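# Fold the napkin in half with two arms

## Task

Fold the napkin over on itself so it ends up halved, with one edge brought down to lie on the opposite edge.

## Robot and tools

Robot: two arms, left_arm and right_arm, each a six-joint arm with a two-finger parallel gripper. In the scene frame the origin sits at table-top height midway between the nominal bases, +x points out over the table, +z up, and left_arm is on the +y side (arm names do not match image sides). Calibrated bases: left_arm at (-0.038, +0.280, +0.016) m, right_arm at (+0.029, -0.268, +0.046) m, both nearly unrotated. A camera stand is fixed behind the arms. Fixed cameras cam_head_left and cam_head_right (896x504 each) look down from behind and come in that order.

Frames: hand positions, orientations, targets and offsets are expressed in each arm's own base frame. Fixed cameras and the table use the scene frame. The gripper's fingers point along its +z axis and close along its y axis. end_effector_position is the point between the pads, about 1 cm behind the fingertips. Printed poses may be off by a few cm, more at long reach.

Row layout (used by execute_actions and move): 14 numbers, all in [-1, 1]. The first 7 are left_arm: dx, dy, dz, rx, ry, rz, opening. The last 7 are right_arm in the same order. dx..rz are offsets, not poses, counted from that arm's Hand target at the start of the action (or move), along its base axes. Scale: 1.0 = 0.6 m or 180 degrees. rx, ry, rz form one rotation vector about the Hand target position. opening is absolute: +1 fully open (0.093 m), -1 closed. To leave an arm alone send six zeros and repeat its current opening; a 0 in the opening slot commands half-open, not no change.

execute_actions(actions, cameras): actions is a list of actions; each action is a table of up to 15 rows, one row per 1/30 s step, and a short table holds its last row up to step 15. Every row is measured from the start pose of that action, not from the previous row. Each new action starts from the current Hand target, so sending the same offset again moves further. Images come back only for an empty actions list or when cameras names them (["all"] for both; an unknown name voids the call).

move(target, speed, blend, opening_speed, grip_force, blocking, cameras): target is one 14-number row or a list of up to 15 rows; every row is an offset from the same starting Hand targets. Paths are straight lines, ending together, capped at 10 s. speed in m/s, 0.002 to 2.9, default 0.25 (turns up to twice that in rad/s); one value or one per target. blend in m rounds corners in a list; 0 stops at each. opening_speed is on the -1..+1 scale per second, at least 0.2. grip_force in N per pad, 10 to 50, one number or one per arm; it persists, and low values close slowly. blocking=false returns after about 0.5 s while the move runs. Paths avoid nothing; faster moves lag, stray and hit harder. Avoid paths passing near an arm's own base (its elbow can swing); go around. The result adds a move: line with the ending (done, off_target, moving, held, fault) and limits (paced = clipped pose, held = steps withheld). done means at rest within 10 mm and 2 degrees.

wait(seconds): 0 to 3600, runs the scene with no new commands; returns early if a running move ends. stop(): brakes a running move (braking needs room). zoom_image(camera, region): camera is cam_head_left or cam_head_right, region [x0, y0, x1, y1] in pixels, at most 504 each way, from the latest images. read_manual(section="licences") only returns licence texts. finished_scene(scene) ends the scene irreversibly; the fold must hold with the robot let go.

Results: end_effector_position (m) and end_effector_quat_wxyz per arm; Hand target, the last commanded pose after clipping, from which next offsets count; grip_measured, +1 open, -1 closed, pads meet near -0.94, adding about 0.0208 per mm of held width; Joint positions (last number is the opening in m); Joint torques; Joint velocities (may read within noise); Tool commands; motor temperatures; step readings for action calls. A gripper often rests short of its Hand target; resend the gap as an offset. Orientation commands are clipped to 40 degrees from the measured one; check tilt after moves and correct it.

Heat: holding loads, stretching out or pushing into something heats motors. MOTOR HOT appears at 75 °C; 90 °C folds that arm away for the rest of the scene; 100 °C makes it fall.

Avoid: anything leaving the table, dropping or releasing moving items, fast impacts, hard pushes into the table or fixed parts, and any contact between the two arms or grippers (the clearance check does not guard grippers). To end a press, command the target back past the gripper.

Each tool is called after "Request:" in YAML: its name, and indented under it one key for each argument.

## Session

Request:
execute_actions:
  actions: []

Scene clock: 0.00 s.
left_arm: end_effector_position=(+0.3833, +0.0359, +0.0869) grip_measured=+1.000 end_effector_quat_wxyz=(+0.561, -0.090, +0.813, +0.126) | right_arm: end_effector_position=(+0.3843, -0.0245, +0.0874) grip_measured=+1.000 end_effector_quat_wxyz=(+0.569, +0.060, +0.818, -0.053)
Joint positions: left_arm=[-0.067 1.572 0.372 0.827 -0.374 -0.032 0.093] | right_arm=[0.006 1.545 0.351 0.836 0.16 0.04 0.093]
Joint velocities: within noise
Joint torques (N m): no reading
Motor temperatures (°C): left_arm=[23 32 22 22 21 20 21] | right_arm=[21 33 25 22 20 23 20]
Heat: left arm: 32 °C; right arm: 33 °C.
Hand target: left_arm +0.3866, +0.0358, +0.0938; +0.570, -0.092, +0.807, +0.124 | right_arm +0.3867, -0.0244, +0.0918; +0.574, +0.060, +0.815, -0.052
Tool commands: left_gripper/opening=+1.0 right_gripper/opening=+1.0

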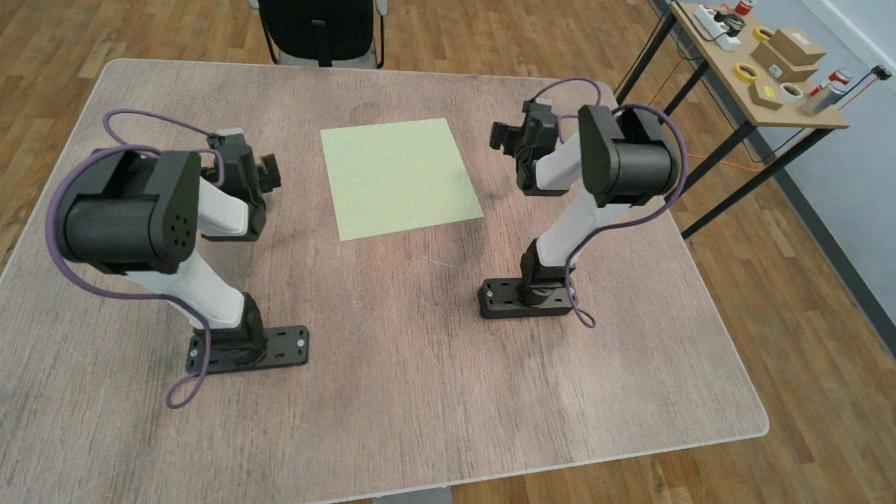

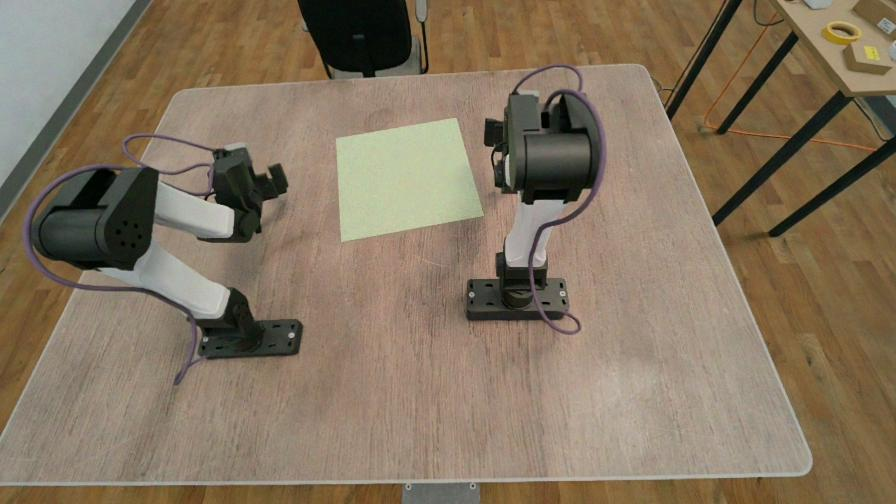

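Request:
zoom_image:
  camera: "cam_head_left"
  region: [310, 105, 500, 250]

Request:
zoom_image:
  camera: "cam_head_right"
  region: [320, 105, 500, 250]

Scaled by 2.653 from the camera's image (finer frame: 1280x720).

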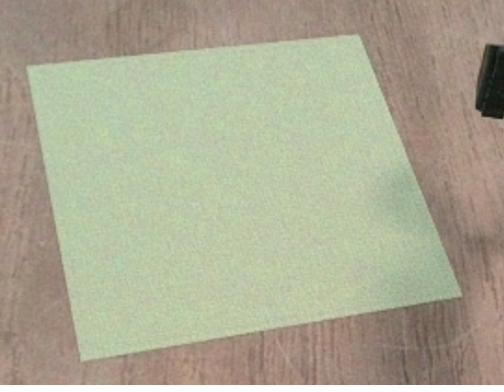

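Scaled by 2.800 from the camera's image (finer frame: 1280x720).

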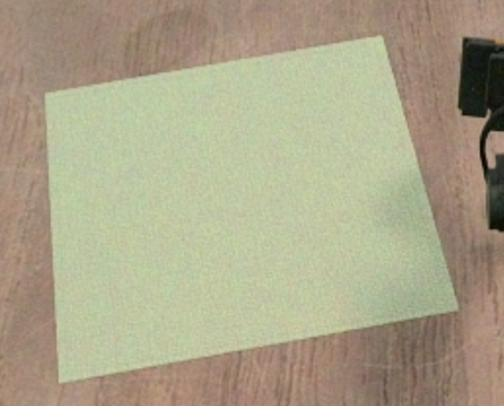

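Request:
move:
  target:
    - [-0.08,-0.15,0.08,-0.056,0.19,-0.011,0.2,-0.1,0.08,0.08,-0.001,0.196,0.047,0.2]
    - [-0.2347,-0.4037,0.0,-0.1128,0.3802,-0.0218,0.2,-0.2808,0.1957,-0.03,-0.0022,0.3926,0.0939,0.2]
  speed: 0.25
  blend: 0.05
  cameras: ["all"]

Scene clock: 4.93 s.
left_arm: end_effector_position=(+0.2441, -0.2000, +0.0906) grip_measured=+0.203 end_effector_quat_wxyz=(+0.004, -0.073, +0.997, +0.004) | right_arm: end_effector_position=(+0.2138, +0.0873, +0.0691) grip_measured=+0.202 end_effector_quat_wxyz=(+0.002, -0.098, +0.995, -0.007)
Joint positions: left_arm=[-0.692 1.749 1.348 -1.171 -0.012 -0.838 0.055] | right_arm=[0.398 1.446 0.95 -1.076 0.014 0.203 0.055]
Joint torques (N m): left_arm=[-0.84 -6.64 9.32 0.17 0.02 -0.16] | right_arm=[0.55 -2.97 10.13 0.22 -0.1 -0.03]
Heat: left arm: 32 °C; right arm: 33 °C.
Hand target: left_arm +0.2458, -0.2064, +0.0938; +0.000, -0.074, +0.997, +0.000 | right_arm +0.2182, +0.0930, +0.0738; +0.001, -0.096, +0.995, +0.000
Off the commanded pose: left_arm 0.007 m, 1 deg | right_arm 0.009 m, 1 deg.
move: done

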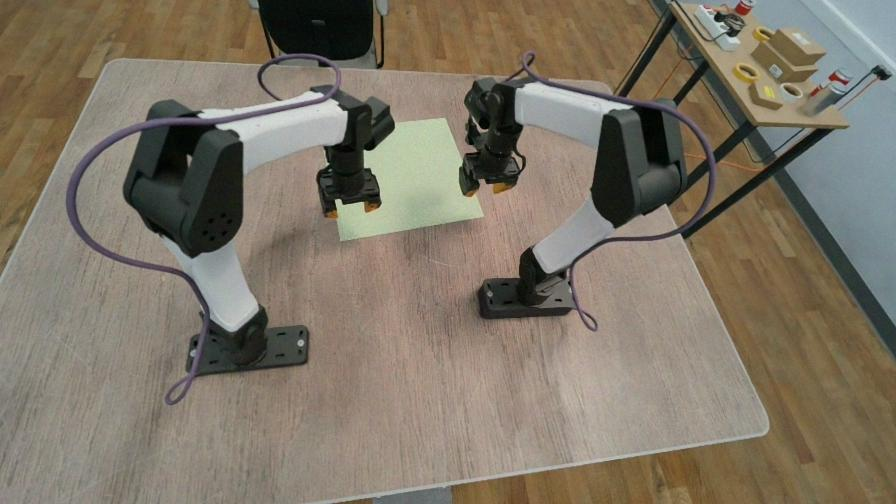

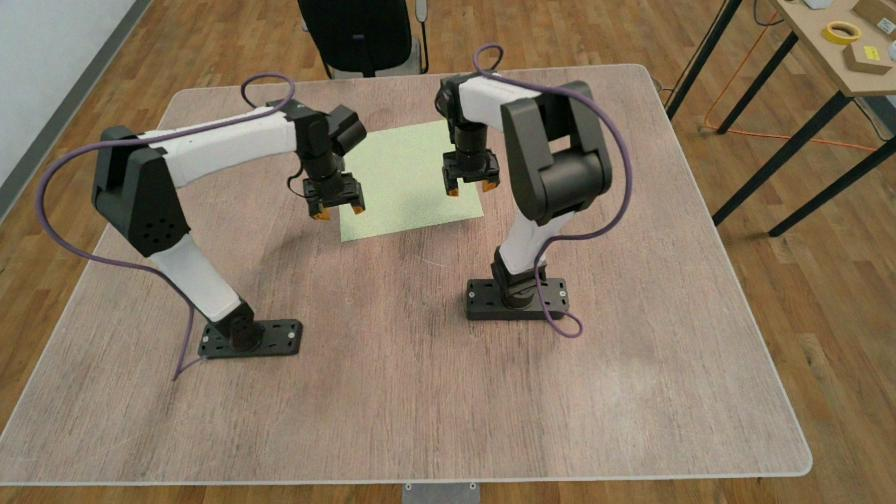

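Request:
move:
  target: [0,0,-0.145,0,0,0,0.2,0,0,-0.145,0,0,0,0.2]
  speed: 0.15
  cameras: ["all"]

Request:
zoom_image:
  camera: "cam_head_left"
  region: [310, 170, 400, 250]

Request:
zoom_image:
  camera: "cam_head_right"
  region: [430, 160, 520, 240]

Request:
zoom_image:
  camera: "cam_head_left"
  region: [440, 160, 530, 240]

Scene clock: 6.83 s.
left_arm: end_effector_position=(+0.2495, -0.2047, +0.0151) grip_measured=+0.203 end_effector_quat_wxyz=(+0.008, -0.073, +0.997, +0.000) | right_arm: end_effector_position=(+0.2232, +0.0913, -0.0063) grip_measured=+0.202 end_effector_quat_wxyz=(+0.011, -0.097, +0.995, -0.004)
Joint positions: left_arm=[-0.692 1.85 1.159 -0.868 -0.01 -0.838 0.055] | right_arm=[0.398 1.599 0.764 -0.716 0.014 0.203 0.055]
Joint torques (N m): left_arm=[-0.9 -6.99 4.85 0.55 0.02 -0.13] | right_arm=[0.58 -3.54 5.12 0.5 -0.12 -0.03]
Heat: left arm: 32 °C; right arm: 33 °C.
Hand target: left_arm +0.2459, -0.2065, +0.0068; +0.000, -0.074, +0.997, +0.000 | right_arm +0.2183, +0.0931, -0.0132; +0.001, -0.096, +0.995, +0.000
Off the commanded pose: left_arm 0.009 m, 1 deg | right_arm 0.009 m, 1 deg.
move: done

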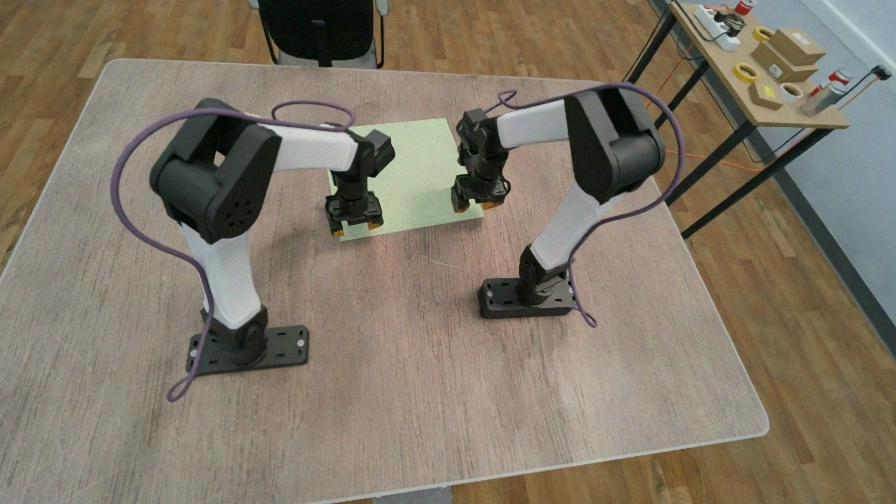

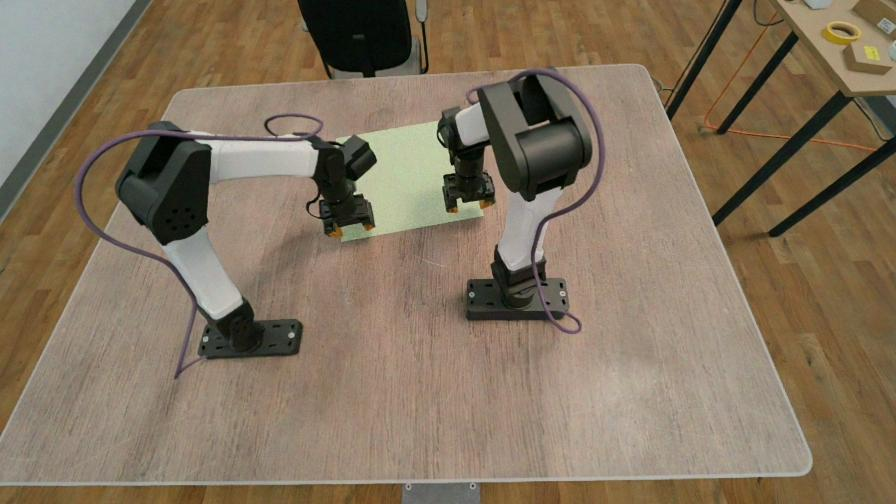

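Scaled by 5.600 from the camera's image (finer frame: 1280x720).

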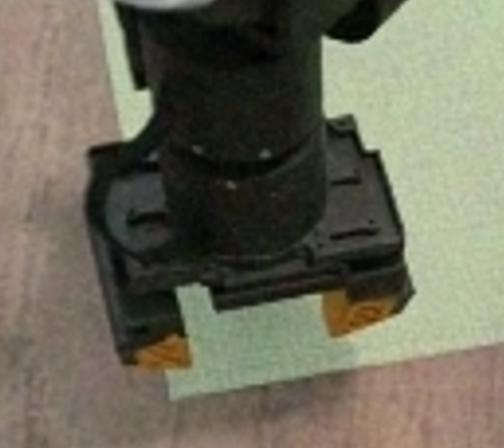

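Scaled by 5.600 from the camera's image (finer frame: 1280x720).

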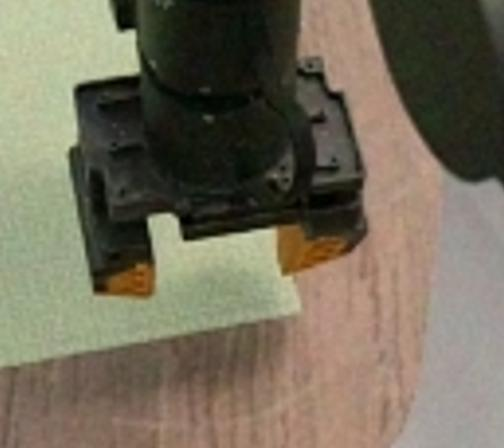

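Scaled by 5.600 from the camera's image (finer frame: 1280x720).

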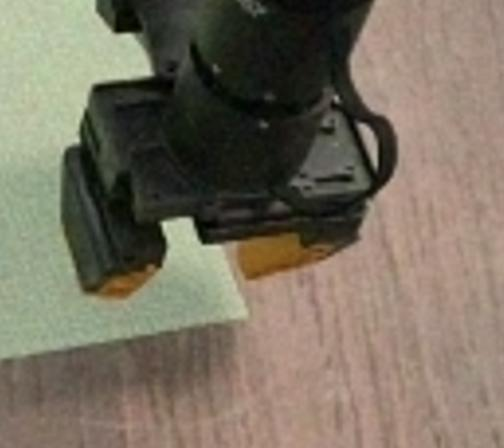

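Request:
move:
  target: [-0.0117,0,-0.0388,0,0,0,0.2,0,0,0,0,0,0,0.2]
  speed: 0.06
  cameras: ["all"]

Request:
zoom_image:
  camera: "cam_head_left"
  region: [310, 170, 400, 250]

Scene clock: 8.77 s.
left_arm: end_effector_position=(+0.2432, -0.2045, -0.0036) grip_measured=+0.202 end_effector_quat_wxyz=(+0.006, -0.074, +0.997, -0.001) | right_arm: end_effector_position=(+0.2233, +0.0914, -0.0063) grip_measured=+0.202 end_effector_quat_wxyz=(+0.012, -0.097, +0.995, -0.004)
Joint positions: left_arm=[-0.703 1.869 1.101 -0.793 -0.008 -0.851 0.055] | right_arm=[0.398 1.599 0.764 -0.716 0.014 0.203 0.055]
Joint torques (N m): left_arm=[-1.18 -6.2 3.52 0.81 0.01 -0.15] | right_arm=[0.51 -3.51 5.07 0.5 -0.06 -0.03]
Heat: left arm: 33 °C; right arm: 34 °C.
Hand target: left_arm +0.2388, -0.2065, -0.0164; +0.000, -0.074, +0.997, +0.000 | right_arm +0.2182, +0.0930, -0.0132; +0.001, -0.096, +0.995, +0.000
Off the commanded pose: left_arm 0.014 m, 1 deg | right_arm 0.009 m, 1 deg.
move: off_target (left_arm)

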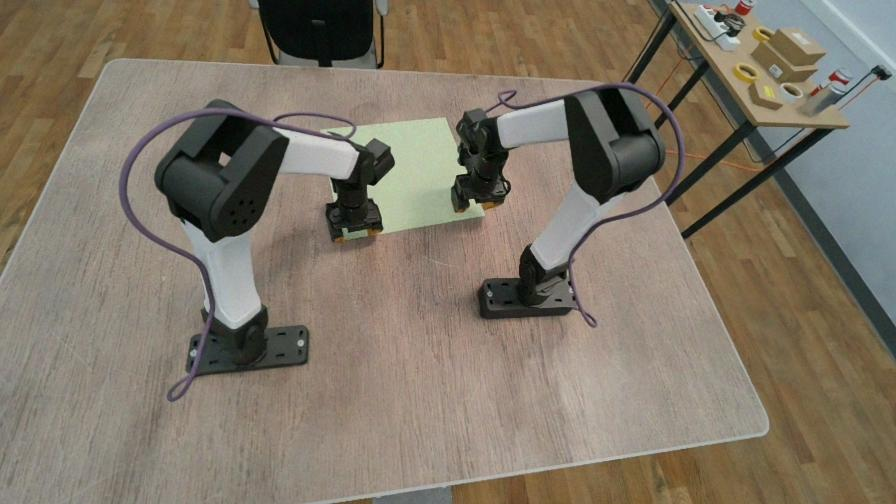

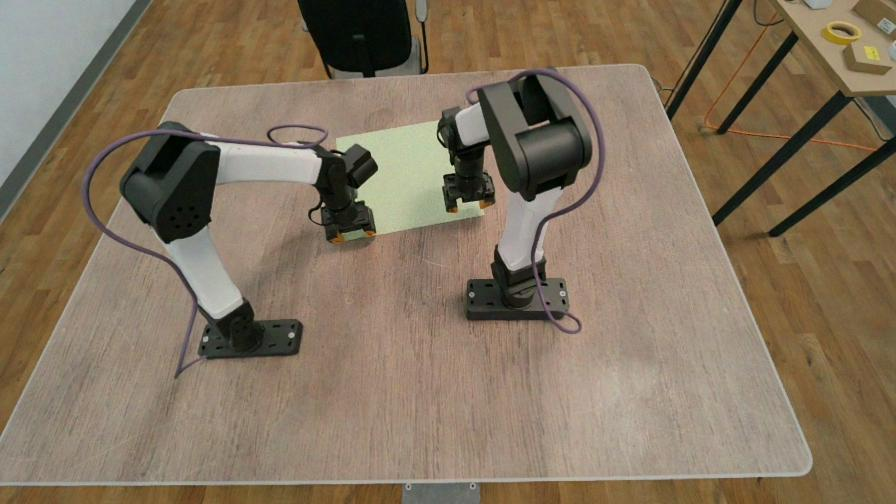

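Scaled by 5.600 from the camera's image (finer frame: 1280x720).

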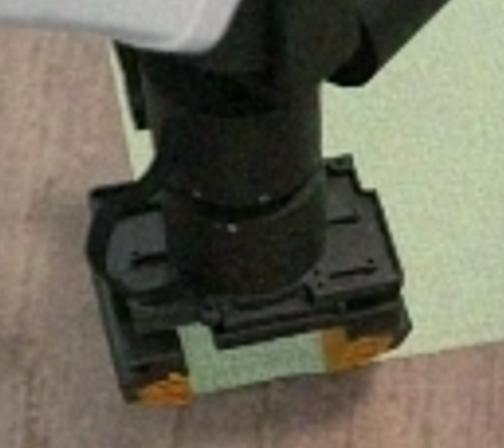

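Request:
move:
  target: [0,0,0,0,0,0,-0.19,0,0,0,0,0,0,0.2]
  opening_speed: 0.4
  cameras: ["all"]

Request:
zoom_image:
  camera: "cam_head_left"
  region: [310, 170, 400, 250]

Scene clock: 10.20 s.
left_arm: end_effector_position=(+0.2463, -0.2104, -0.0039) grip_measured=-0.186 end_effector_quat_wxyz=(+0.013, -0.072, +0.997, -0.012) | right_arm: end_effector_position=(+0.2233, +0.0914, -0.0063) grip_measured=+0.202 end_effector_quat_wxyz=(+0.012, -0.097, +0.995, -0.004)
Joint positions: left_arm=[-0.707 1.869 1.099 -0.765 -0.001 -0.852 0.036] | right_arm=[0.398 1.599 0.764 -0.716 0.014 0.203 0.055]
Joint torques (N m): left_arm=[-0.83 -6.2 3.79 0.53 -0.12 -0.14] | right_arm=[0.66 -3.48 4.9 0.48 -0.11 -0.05]
Heat: left arm: 33 °C; right arm: 34 °C.
Hand target: left_arm +0.2388, -0.2065, -0.0165; +0.000, -0.074, +0.997, +0.000 | right_arm +0.2182, +0.0930, -0.0132; +0.001, -0.096, +0.995, +0.000
Off the commanded pose: left_arm 0.015 m, 2 deg | right_arm 0.009 m, 1 deg.
move: done

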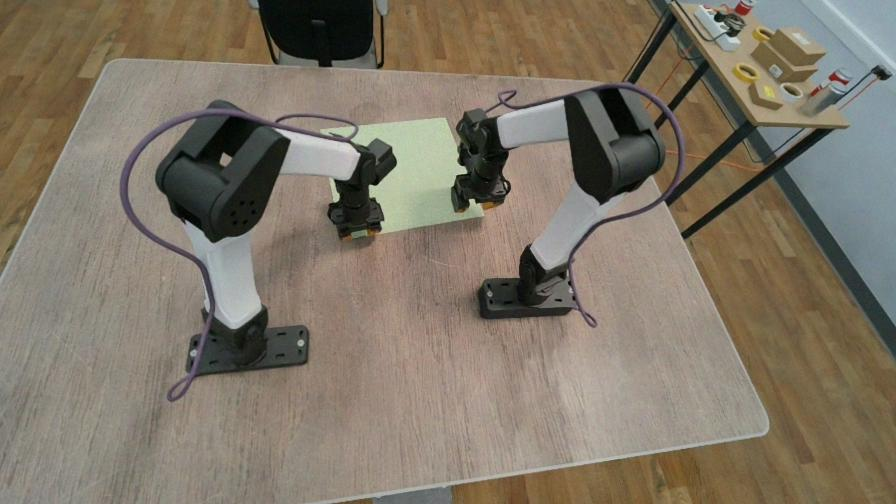

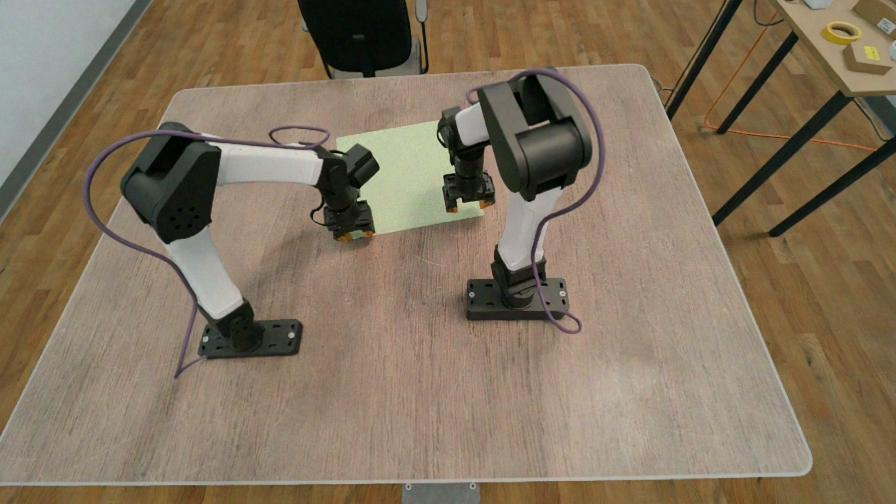

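Scaled by 5.600 from the camera's image (finer frame: 1280x720).

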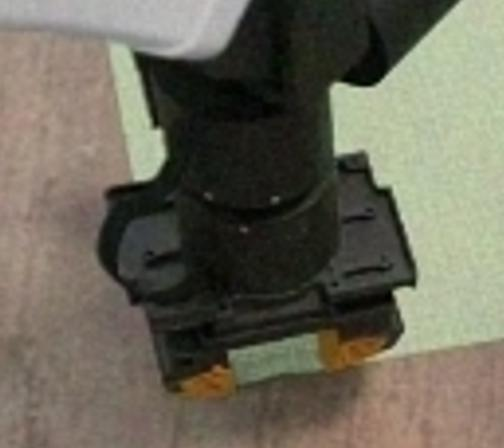

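Request:
move:
  target: [0,0,0,0,0,0,-1,0,0,0,0,0,0,0.2]
  opening_speed: 0.6
  cameras: ["all"]

Request:
zoom_image:
  camera: "cam_head_left"
  region: [310, 170, 400, 250]

Request:
zoom_image:
  camera: "cam_head_right"
  region: [310, 170, 400, 250]

Scene clock: 12.10 s.
left_arm: end_effector_position=(+0.2469, -0.2109, -0.0039) grip_measured=-0.983 end_effector_quat_wxyz=(+0.014, -0.072, +0.997, -0.013) | right_arm: end_effector_position=(+0.2233, +0.0914, -0.0063) grip_measured=+0.202 end_effector_quat_wxyz=(+0.012, -0.097, +0.995, -0.004)
Joint positions: left_arm=[-0.707 1.869 1.099 -0.762 -0.001 -0.852 0] | right_arm=[0.398 1.599 0.764 -0.716 0.014 0.203 0.055]
Joint torques (N m): left_arm=[-0.87 -6.27 3.92 0.53 -0.07 -0.13] | right_arm=[0.49 -3.49 5.01 0.51 -0.09 -0.02]
Heat: left arm: 33 °C; right arm: 34 °C.
Hand target: left_arm +0.2388, -0.2064, -0.0165; +0.000, -0.074, +0.997, +0.000 | right_arm +0.2182, +0.0930, -0.0132; +0.001, -0.096, +0.995, +0.000
Off the commanded pose: left_arm 0.016 m, 2 deg | right_arm 0.009 m, 1 deg.
move: done

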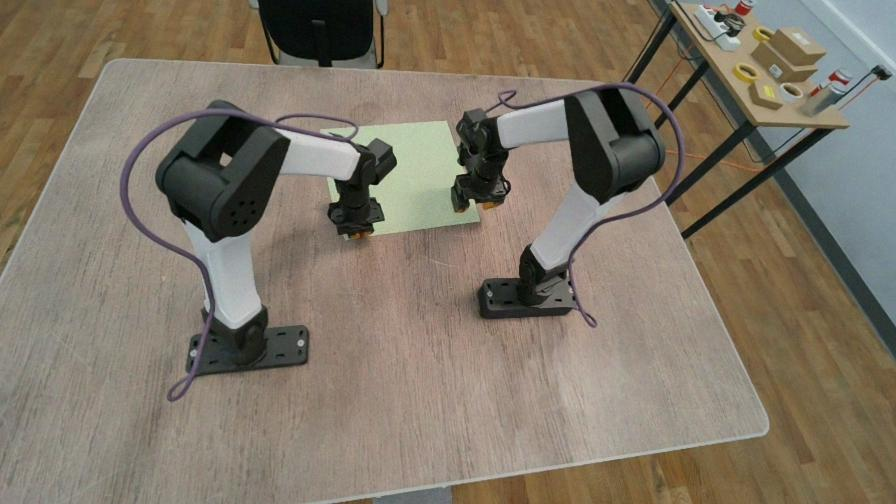

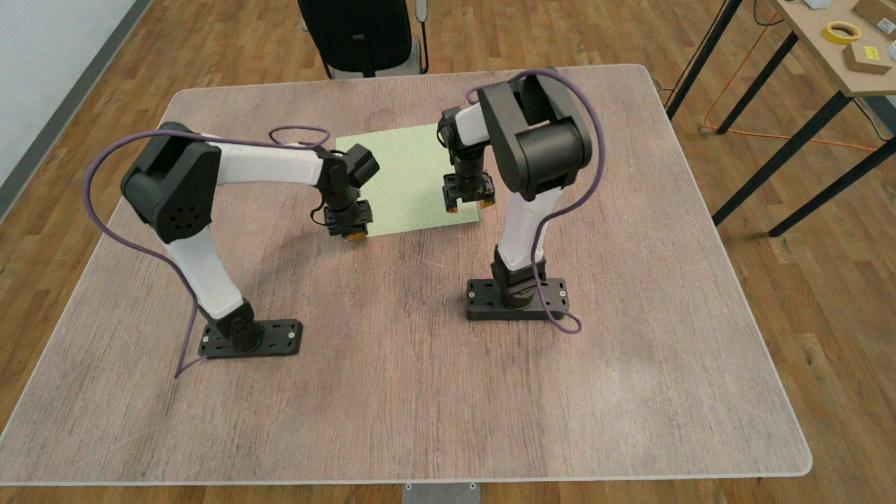

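Scaled by 5.600 from the camera's image (finer frame: 1280x720).

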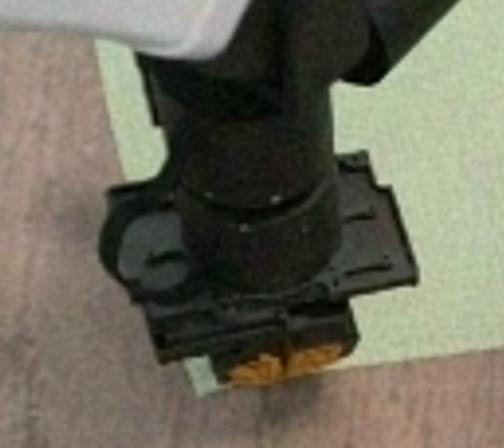

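Scaled by 5.600 from the camera's image (finer frame: 1280x720).

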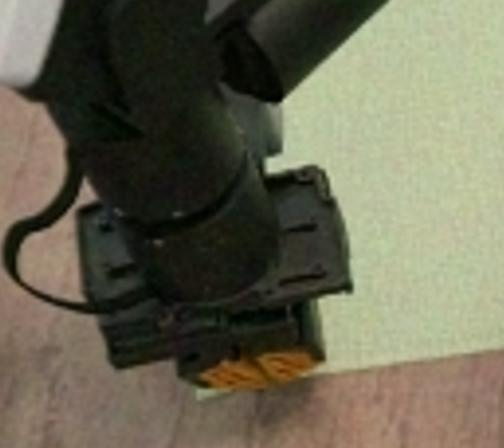

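Request:
zoom_image:
  camera: "cam_head_left"
  region: [420, 160, 510, 240]

Request:
zoom_image:
  camera: "cam_head_right"
  region: [420, 160, 510, 240]

Scaled by 5.600 from the camera's image (finer frame: 1280x720).

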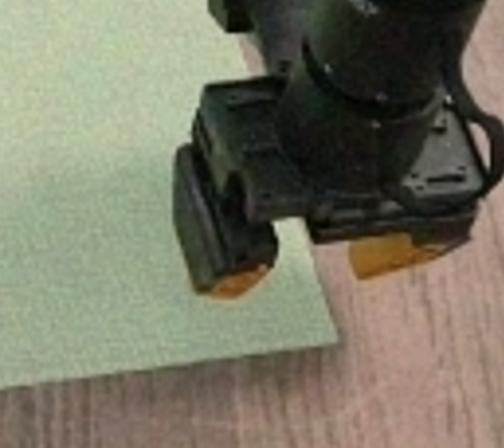

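Scaled by 5.600 from the camera's image (finer frame: 1280x720).

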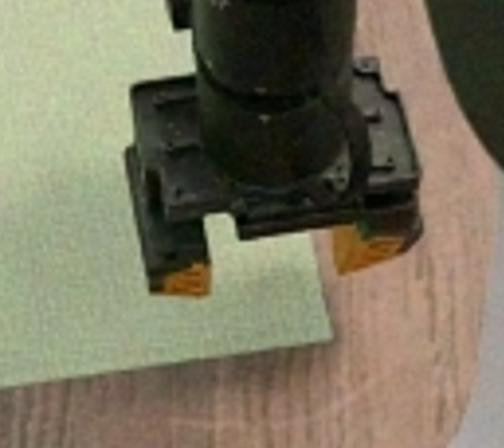

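Request:
move:
  target:
    - [0,0,0,0,0,0,-1,-0.0323,0.0208,0,0,0,-0.0139,0.2]
    - [0,0,0,0,0,0,-1,-0.0323,0.0208,-0.045,0,0,-0.0139,0.2]
  speed: 0.08
  cameras: ["all"]

Request:
zoom_image:
  camera: "cam_head_left"
  region: [420, 160, 510, 240]

Request:
zoom_image:
  camera: "cam_head_right"
  region: [420, 160, 510, 240]

Scene clock: 15.07 s.
left_arm: end_effector_position=(+0.2469, -0.2109, -0.0039) grip_measured=-0.984 end_effector_quat_wxyz=(+0.014, -0.072, +0.997, -0.013) | right_arm: end_effector_position=(+0.2039, +0.1048, -0.0342) grip_measured=+0.202 end_effector_quat_wxyz=(+0.010, -0.076, +0.997, -0.002)
Joint positions: left_arm=[-0.707 1.869 1.099 -0.762 -0.001 -0.852 0] | right_arm=[0.483 1.637 0.664 -0.58 0.011 0.331 0.055]
Joint torques (N m): left_arm=[-0.85 -6.31 3.84 0.53 -0.1 -0.12] | right_arm=[0.51 -3.55 4.64 0.53 -0.08 -0.04]
Heat: left arm: 33 °C; right arm: 34 °C.
Hand target: left_arm +0.2388, -0.2064, -0.0165; +0.000, -0.074, +0.997, +0.000 | right_arm +0.1988, +0.1055, -0.0402; +0.001, -0.074, +0.997, +0.000
Off the commanded pose: left_arm 0.016 m, 2 deg | right_arm 0.008 m, 1 deg.
move: done

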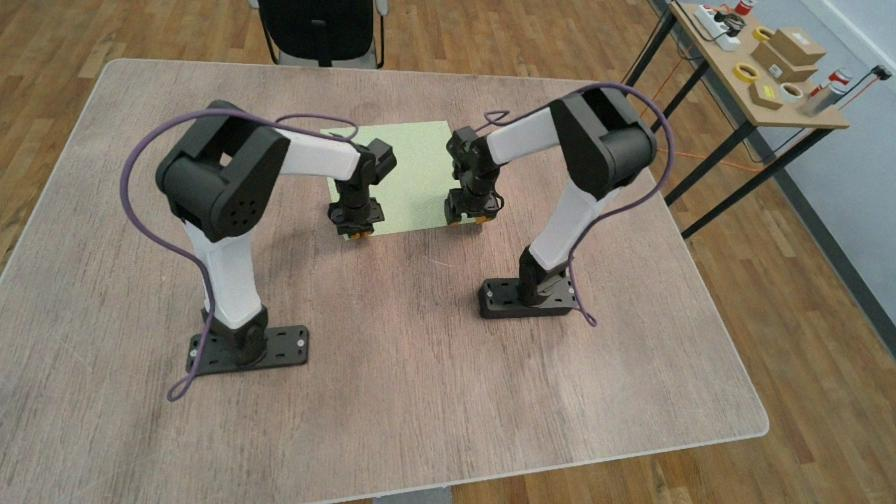

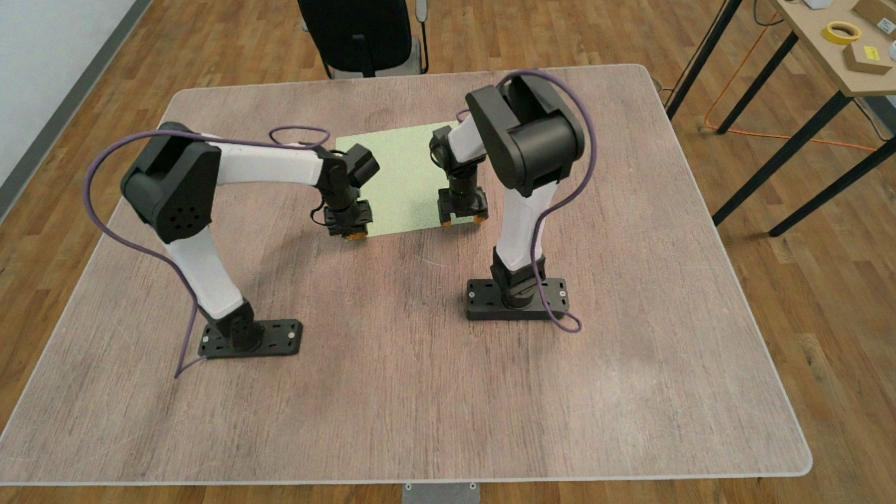

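Scaled by 5.600 from the camera's image (finer frame: 1280x720).

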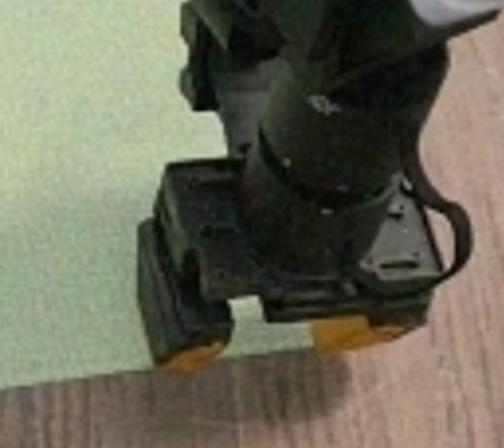

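Scaled by 5.600 from the camera's image (finer frame: 1280x720).

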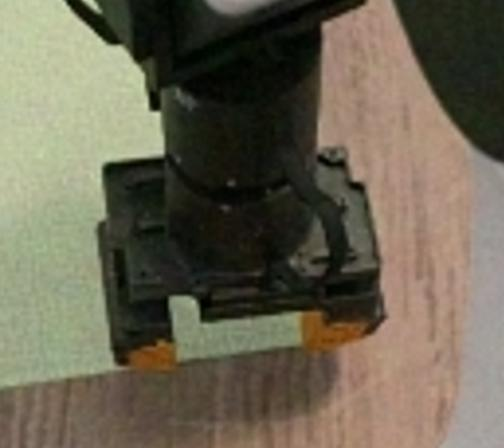

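Request:
move:
  target: [0,0,0,0,0,0,-1,-0.005,0,-0.0205,0,0,0,0.2]
  speed: 0.06
  cameras: []

Request:
move:
  target: [0,0,0,0,0,0,-1,0,0,0,0,0,0,-0.19]
  opening_speed: 0.4
  cameras: ["all"]

Request:
zoom_image:
  camera: "cam_head_left"
  region: [420, 160, 510, 240]

Request:
zoom_image:
  camera: "cam_head_right"
  region: [420, 160, 510, 240]

Scene clock: 15.93 s.
left_arm: end_effector_position=(+0.2469, -0.2109, -0.0039) grip_measured=-0.984 end_effector_quat_wxyz=(+0.014, -0.072, +0.997, -0.013) | right_arm: end_effector_position=(+0.2018, +0.1051, -0.0399) grip_measured=+0.202 end_effector_quat_wxyz=(+0.010, -0.075, +0.997, -0.002)
Joint positions: left_arm=[-0.707 1.869 1.099 -0.762 -0.001 -0.852 0] | right_arm=[0.489 1.651 0.649 -0.553 0.012 0.339 0.055]
Joint torques (N m): left_arm=[-0.88 -6.31 3.78 0.53 -0.09 -0.11] | right_arm=[0.79 -2.09 3.28 0.87 -0.09 -0.03]
Heat: left arm: 33 °C; right arm: 34 °C.
Hand target: left_arm +0.2388, -0.2064, -0.0165; +0.000, -0.074, +0.997, +0.000 | right_arm +0.1959, +0.1056, -0.0524; +0.001, -0.074, +0.997, +0.000
Off the commanded pose: left_arm 0.016 m, 2 deg | right_arm 0.014 m, 1 deg.
move: off_target (right_arm)

Scene clock: 17.23 s.
left_arm: end_effector_position=(+0.2469, -0.2109, -0.0039) grip_measured=-0.984 end_effector_quat_wxyz=(+0.014, -0.072, +0.997, -0.013) | right_arm: end_effector_position=(+0.2031, +0.1036, -0.0401) grip_measured=-0.186 end_effector_quat_wxyz=(+0.013, -0.075, +0.997, -0.007)
Joint positions: left_arm=[-0.707 1.869 1.099 -0.762 -0.001 -0.852 0] | right_arm=[0.489 1.651 0.647 -0.548 0.023 0.34 0.036]
Joint torques (N m): left_arm=[-0.85 -6.32 3.88 0.52 -0.08 -0.14] | right_arm=[0.62 -2.25 3.23 0.79 -0.17 -0.02]
Heat: left arm: 33 °C; right arm: 34 °C.
Hand target: left_arm +0.2388, -0.2064, -0.0165; +0.000, -0.074, +0.997, +0.000 | right_arm +0.1958, +0.1055, -0.0525; +0.001, -0.074, +0.997, +0.000
Off the commanded pose: left_arm 0.016 m, 2 deg | right_arm 0.014 m, 2 deg.
move: done

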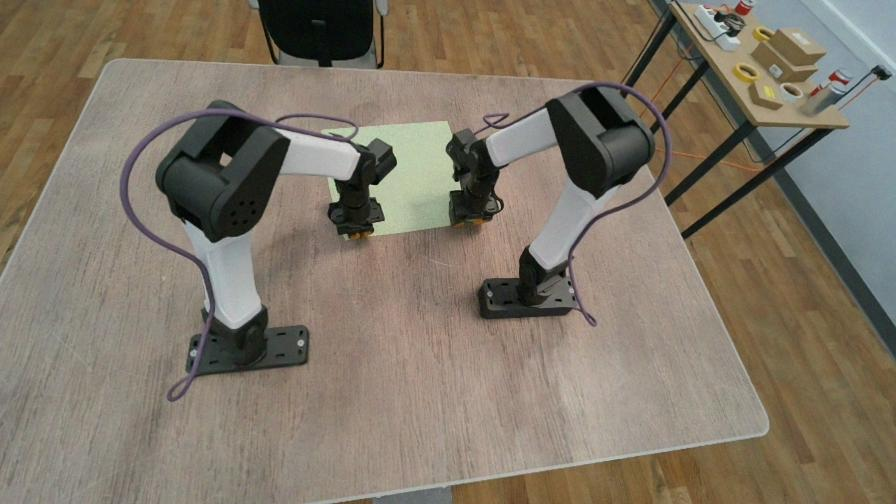

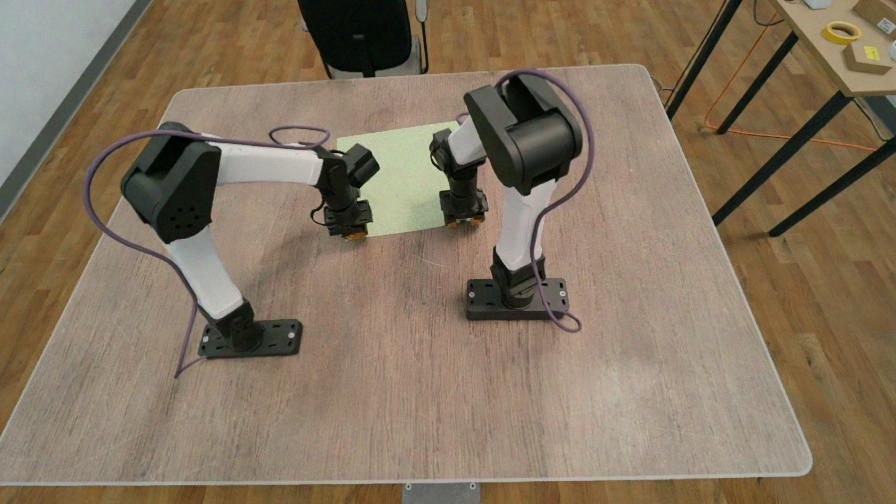

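Scaled by 5.600 from the camera's image (finer frame: 1280x720).

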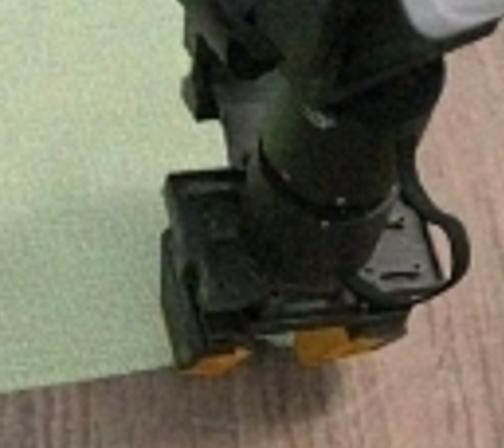

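Scaled by 5.600 from the camera's image (finer frame: 1280x720).

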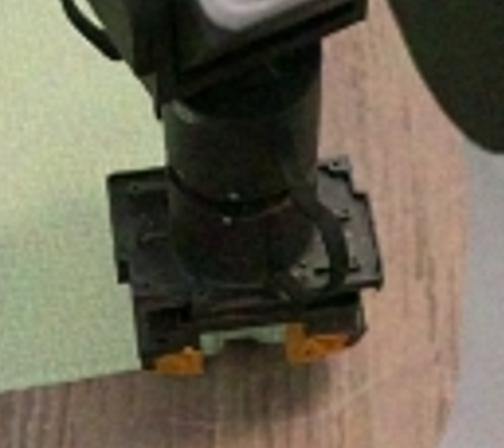

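Request:
move:
  target: [0,0,0,0,0,0,-1,0,0,0,0,0,0,-1]
  opening_speed: 0.6
  cameras: ["all"]

Request:
zoom_image:
  camera: "cam_head_left"
  region: [420, 160, 510, 240]

Request:
zoom_image:
  camera: "cam_head_right"
  region: [420, 160, 510, 240]

Scene clock: 19.13 s.
left_arm: end_effector_position=(+0.2469, -0.2109, -0.0039) grip_measured=-0.984 end_effector_quat_wxyz=(+0.014, -0.072, +0.997, -0.013) | right_arm: end_effector_position=(+0.2053, +0.1056, -0.0403) grip_measured=-0.982 end_effector_quat_wxyz=(+0.018, -0.074, +0.997, -0.003)
Joint positions: left_arm=[-0.707 1.869 1.099 -0.762 -0.001 -0.852 0] | right_arm=[0.489 1.652 0.647 -0.535 0.019 0.34 0]
Joint torques (N m): left_arm=[-0.85 -6.38 3.79 0.52 -0.08 -0.16] | right_arm=[0.62 -2.24 3.28 0.68 -0.15 -0.08]
Heat: left arm: 33 °C; right arm: 34 °C.
Hand target: left_arm +0.2388, -0.2064, -0.0165; +0.000, -0.074, +0.997, +0.000 | right_arm +0.1958, +0.1055, -0.0525; +0.001, -0.074, +0.997, +0.000
Off the commanded pose: left_arm 0.016 m, 2 deg | right_arm 0.015 m, 2 deg.
move: done

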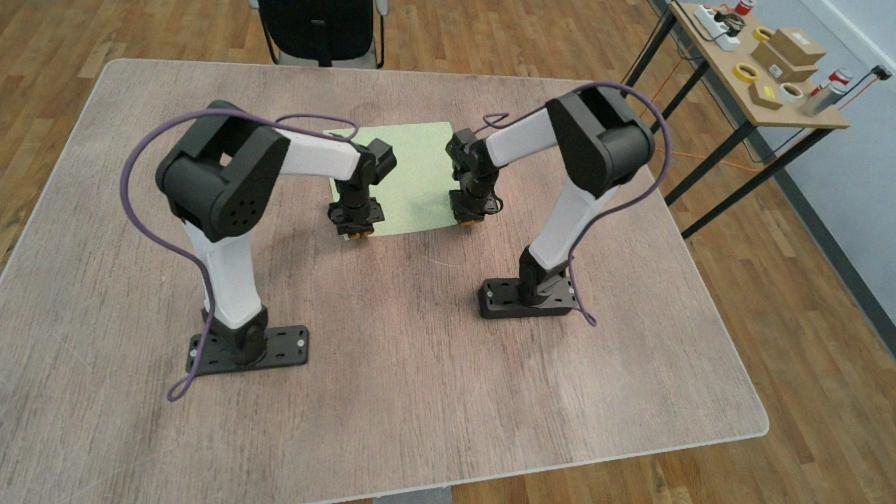

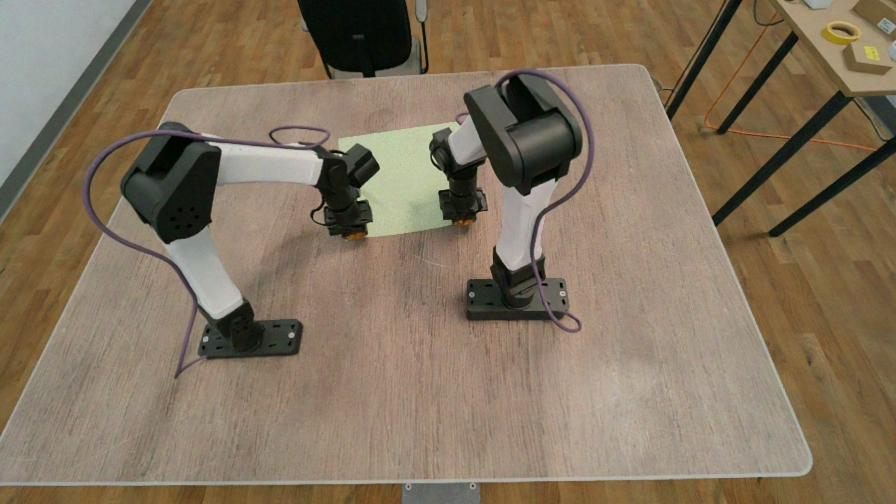

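Scaled by 5.600 from the camera's image (finer frame: 1280x720).

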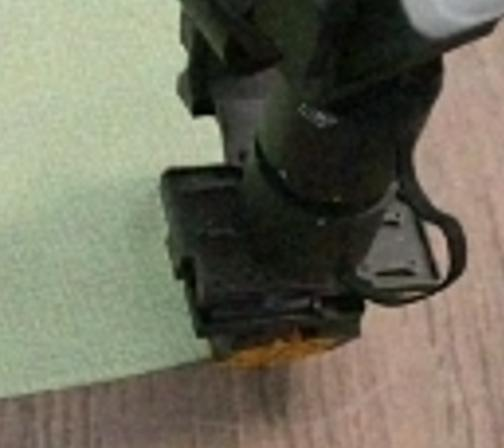

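Scaled by 5.600 from the camera's image (finer frame: 1280x720).

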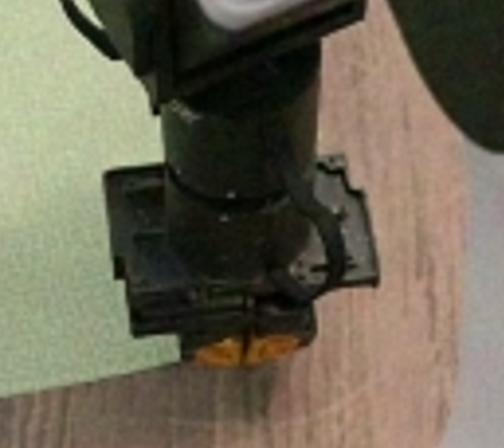

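Request:
move:
  target:
    - [0.01,-0.0068,0.05,0,0,0,-1,0.01,0,0.05,0,0,0,-1]
    - [0.03,-0.0068,0.22,0,0,-0.02,-1,0.015,0,0.22,0,0,-0.015,-1]
  speed: [0.08,0.15]
  blend: 0.02
  cameras: ["all"]

Scene clock: 21.77 s.
left_arm: end_effector_position=(+0.2527, -0.2109, +0.1019) grip_measured=-0.984 end_effector_quat_wxyz=(-0.009, -0.042, +0.999, +0.009) | right_arm: end_effector_position=(+0.1999, +0.1035, +0.0681) grip_measured=-0.983 end_effector_quat_wxyz=(-0.012, -0.058, +0.998, -0.009)
Joint positions: left_arm=[-0.696 1.817 1.477 -1.256 -0.001 -0.781 0] | right_arm=[0.483 1.451 0.949 -1.098 0.007 0.366 0]
Joint torques (N m): left_arm=[0.4 -10.74 9.28 -0.01 -0.08 0.06] | right_arm=[-0.47 -5.78 9.73 0.07 0.02 -0.01]
Heat: left arm: 33 °C; right arm: 34 °C.
Hand target: left_arm +0.2568, -0.2105, +0.1156; +0.000, -0.042, +0.999, +0.000 | right_arm +0.2048, +0.1055, +0.0795; +0.000, -0.051, +0.999, +0.000
Off the commanded pose: left_arm 0.014 m, 1 deg | right_arm 0.013 m, 2 deg.
move: off_target (left_arm, right_arm); blend cut to 0.0152 m at target 1

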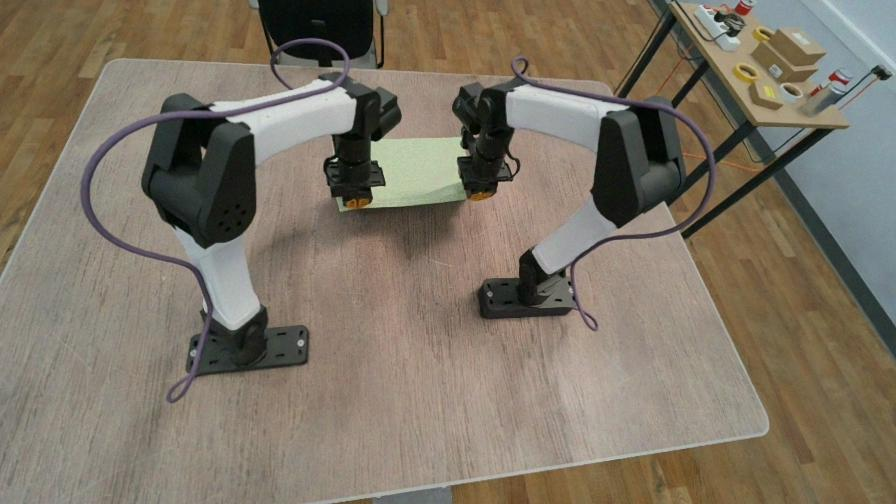

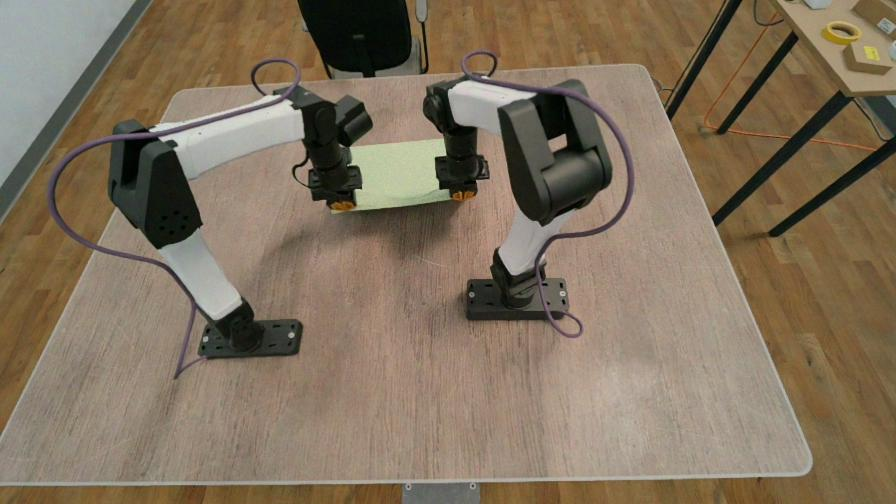

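Request:
move:
  target:
    - [0.0653,0,0.384,0,0,-0.0336,-1,0.0248,0,0.394,0,0,-0.0252,-1]
    - [0.0653,0,0.384,0.0118,-0.2221,-0.0322,-1,0.0248,0,0.394,0.0088,-0.222,-0.0242,-1]
  speed: [0.2,0.2]
  blend: [0.02,0]
  cameras: ["all"]

Scene clock: 26.07 s.
left_arm: end_effector_position=(+0.2972, -0.2127, +0.3419) grip_measured=-0.984 end_effector_quat_wxyz=(+0.332, +0.015, +0.943, +0.005) | right_arm: end_effector_position=(+0.2200, +0.1083, +0.3144) grip_measured=-0.983 end_effector_quat_wxyz=(+0.333, -0.016, +0.943, -0.002)
Joint positions: left_arm=[-0.837 1.72 2.186 -1.542 -0.484 -0.681 0] | right_arm=[0.754 1.173 1.581 -1.443 0.439 0.597 0]
Joint torques (N m): left_arm=[-0.88 -8.92 4.59 1.52 -0.45 -0.12] | right_arm=[0.54 -3.1 5.39 1.34 0.44 -0.06]
Heat: left arm: 34 °C; right arm: 34 °C.
Hand target: left_arm +0.2960, -0.2105, +0.3460; +0.342, +0.009, +0.940, +0.004 | right_arm +0.2197, +0.1055, +0.3160; +0.343, -0.010, +0.939, -0.004
Off the commanded pose: left_arm 0.005 m, 1 deg | right_arm 0.003 m, 1 deg.
move: done

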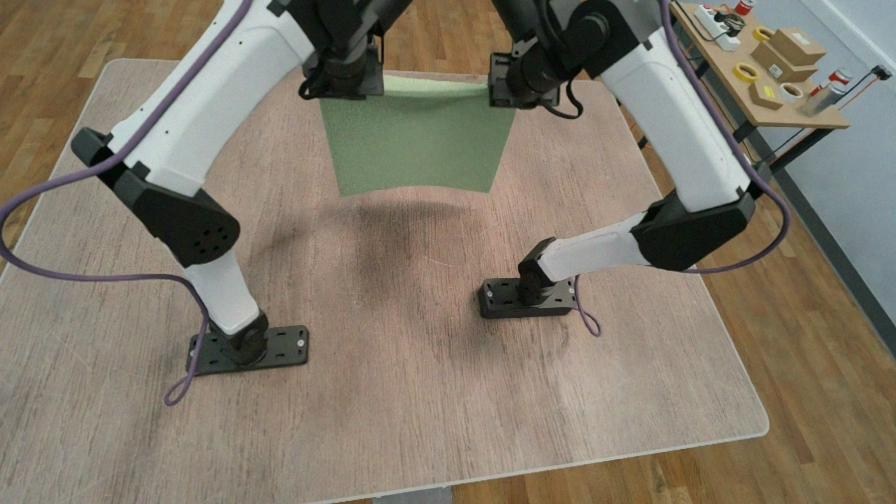

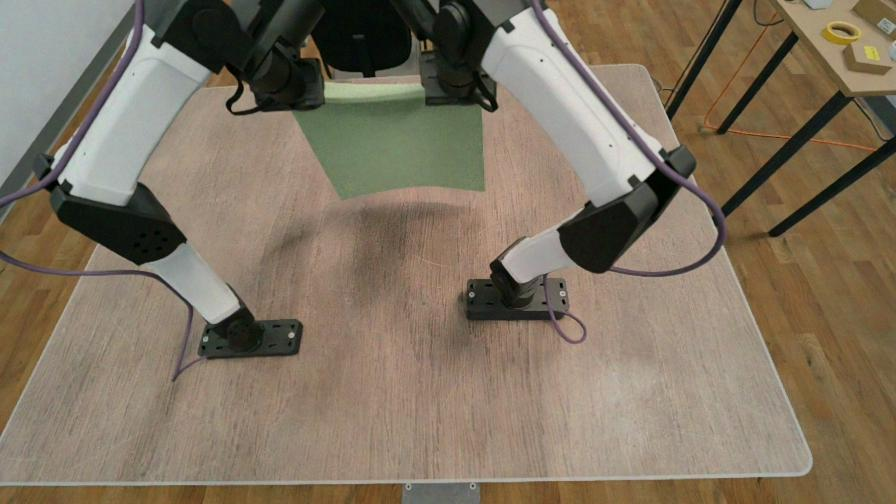

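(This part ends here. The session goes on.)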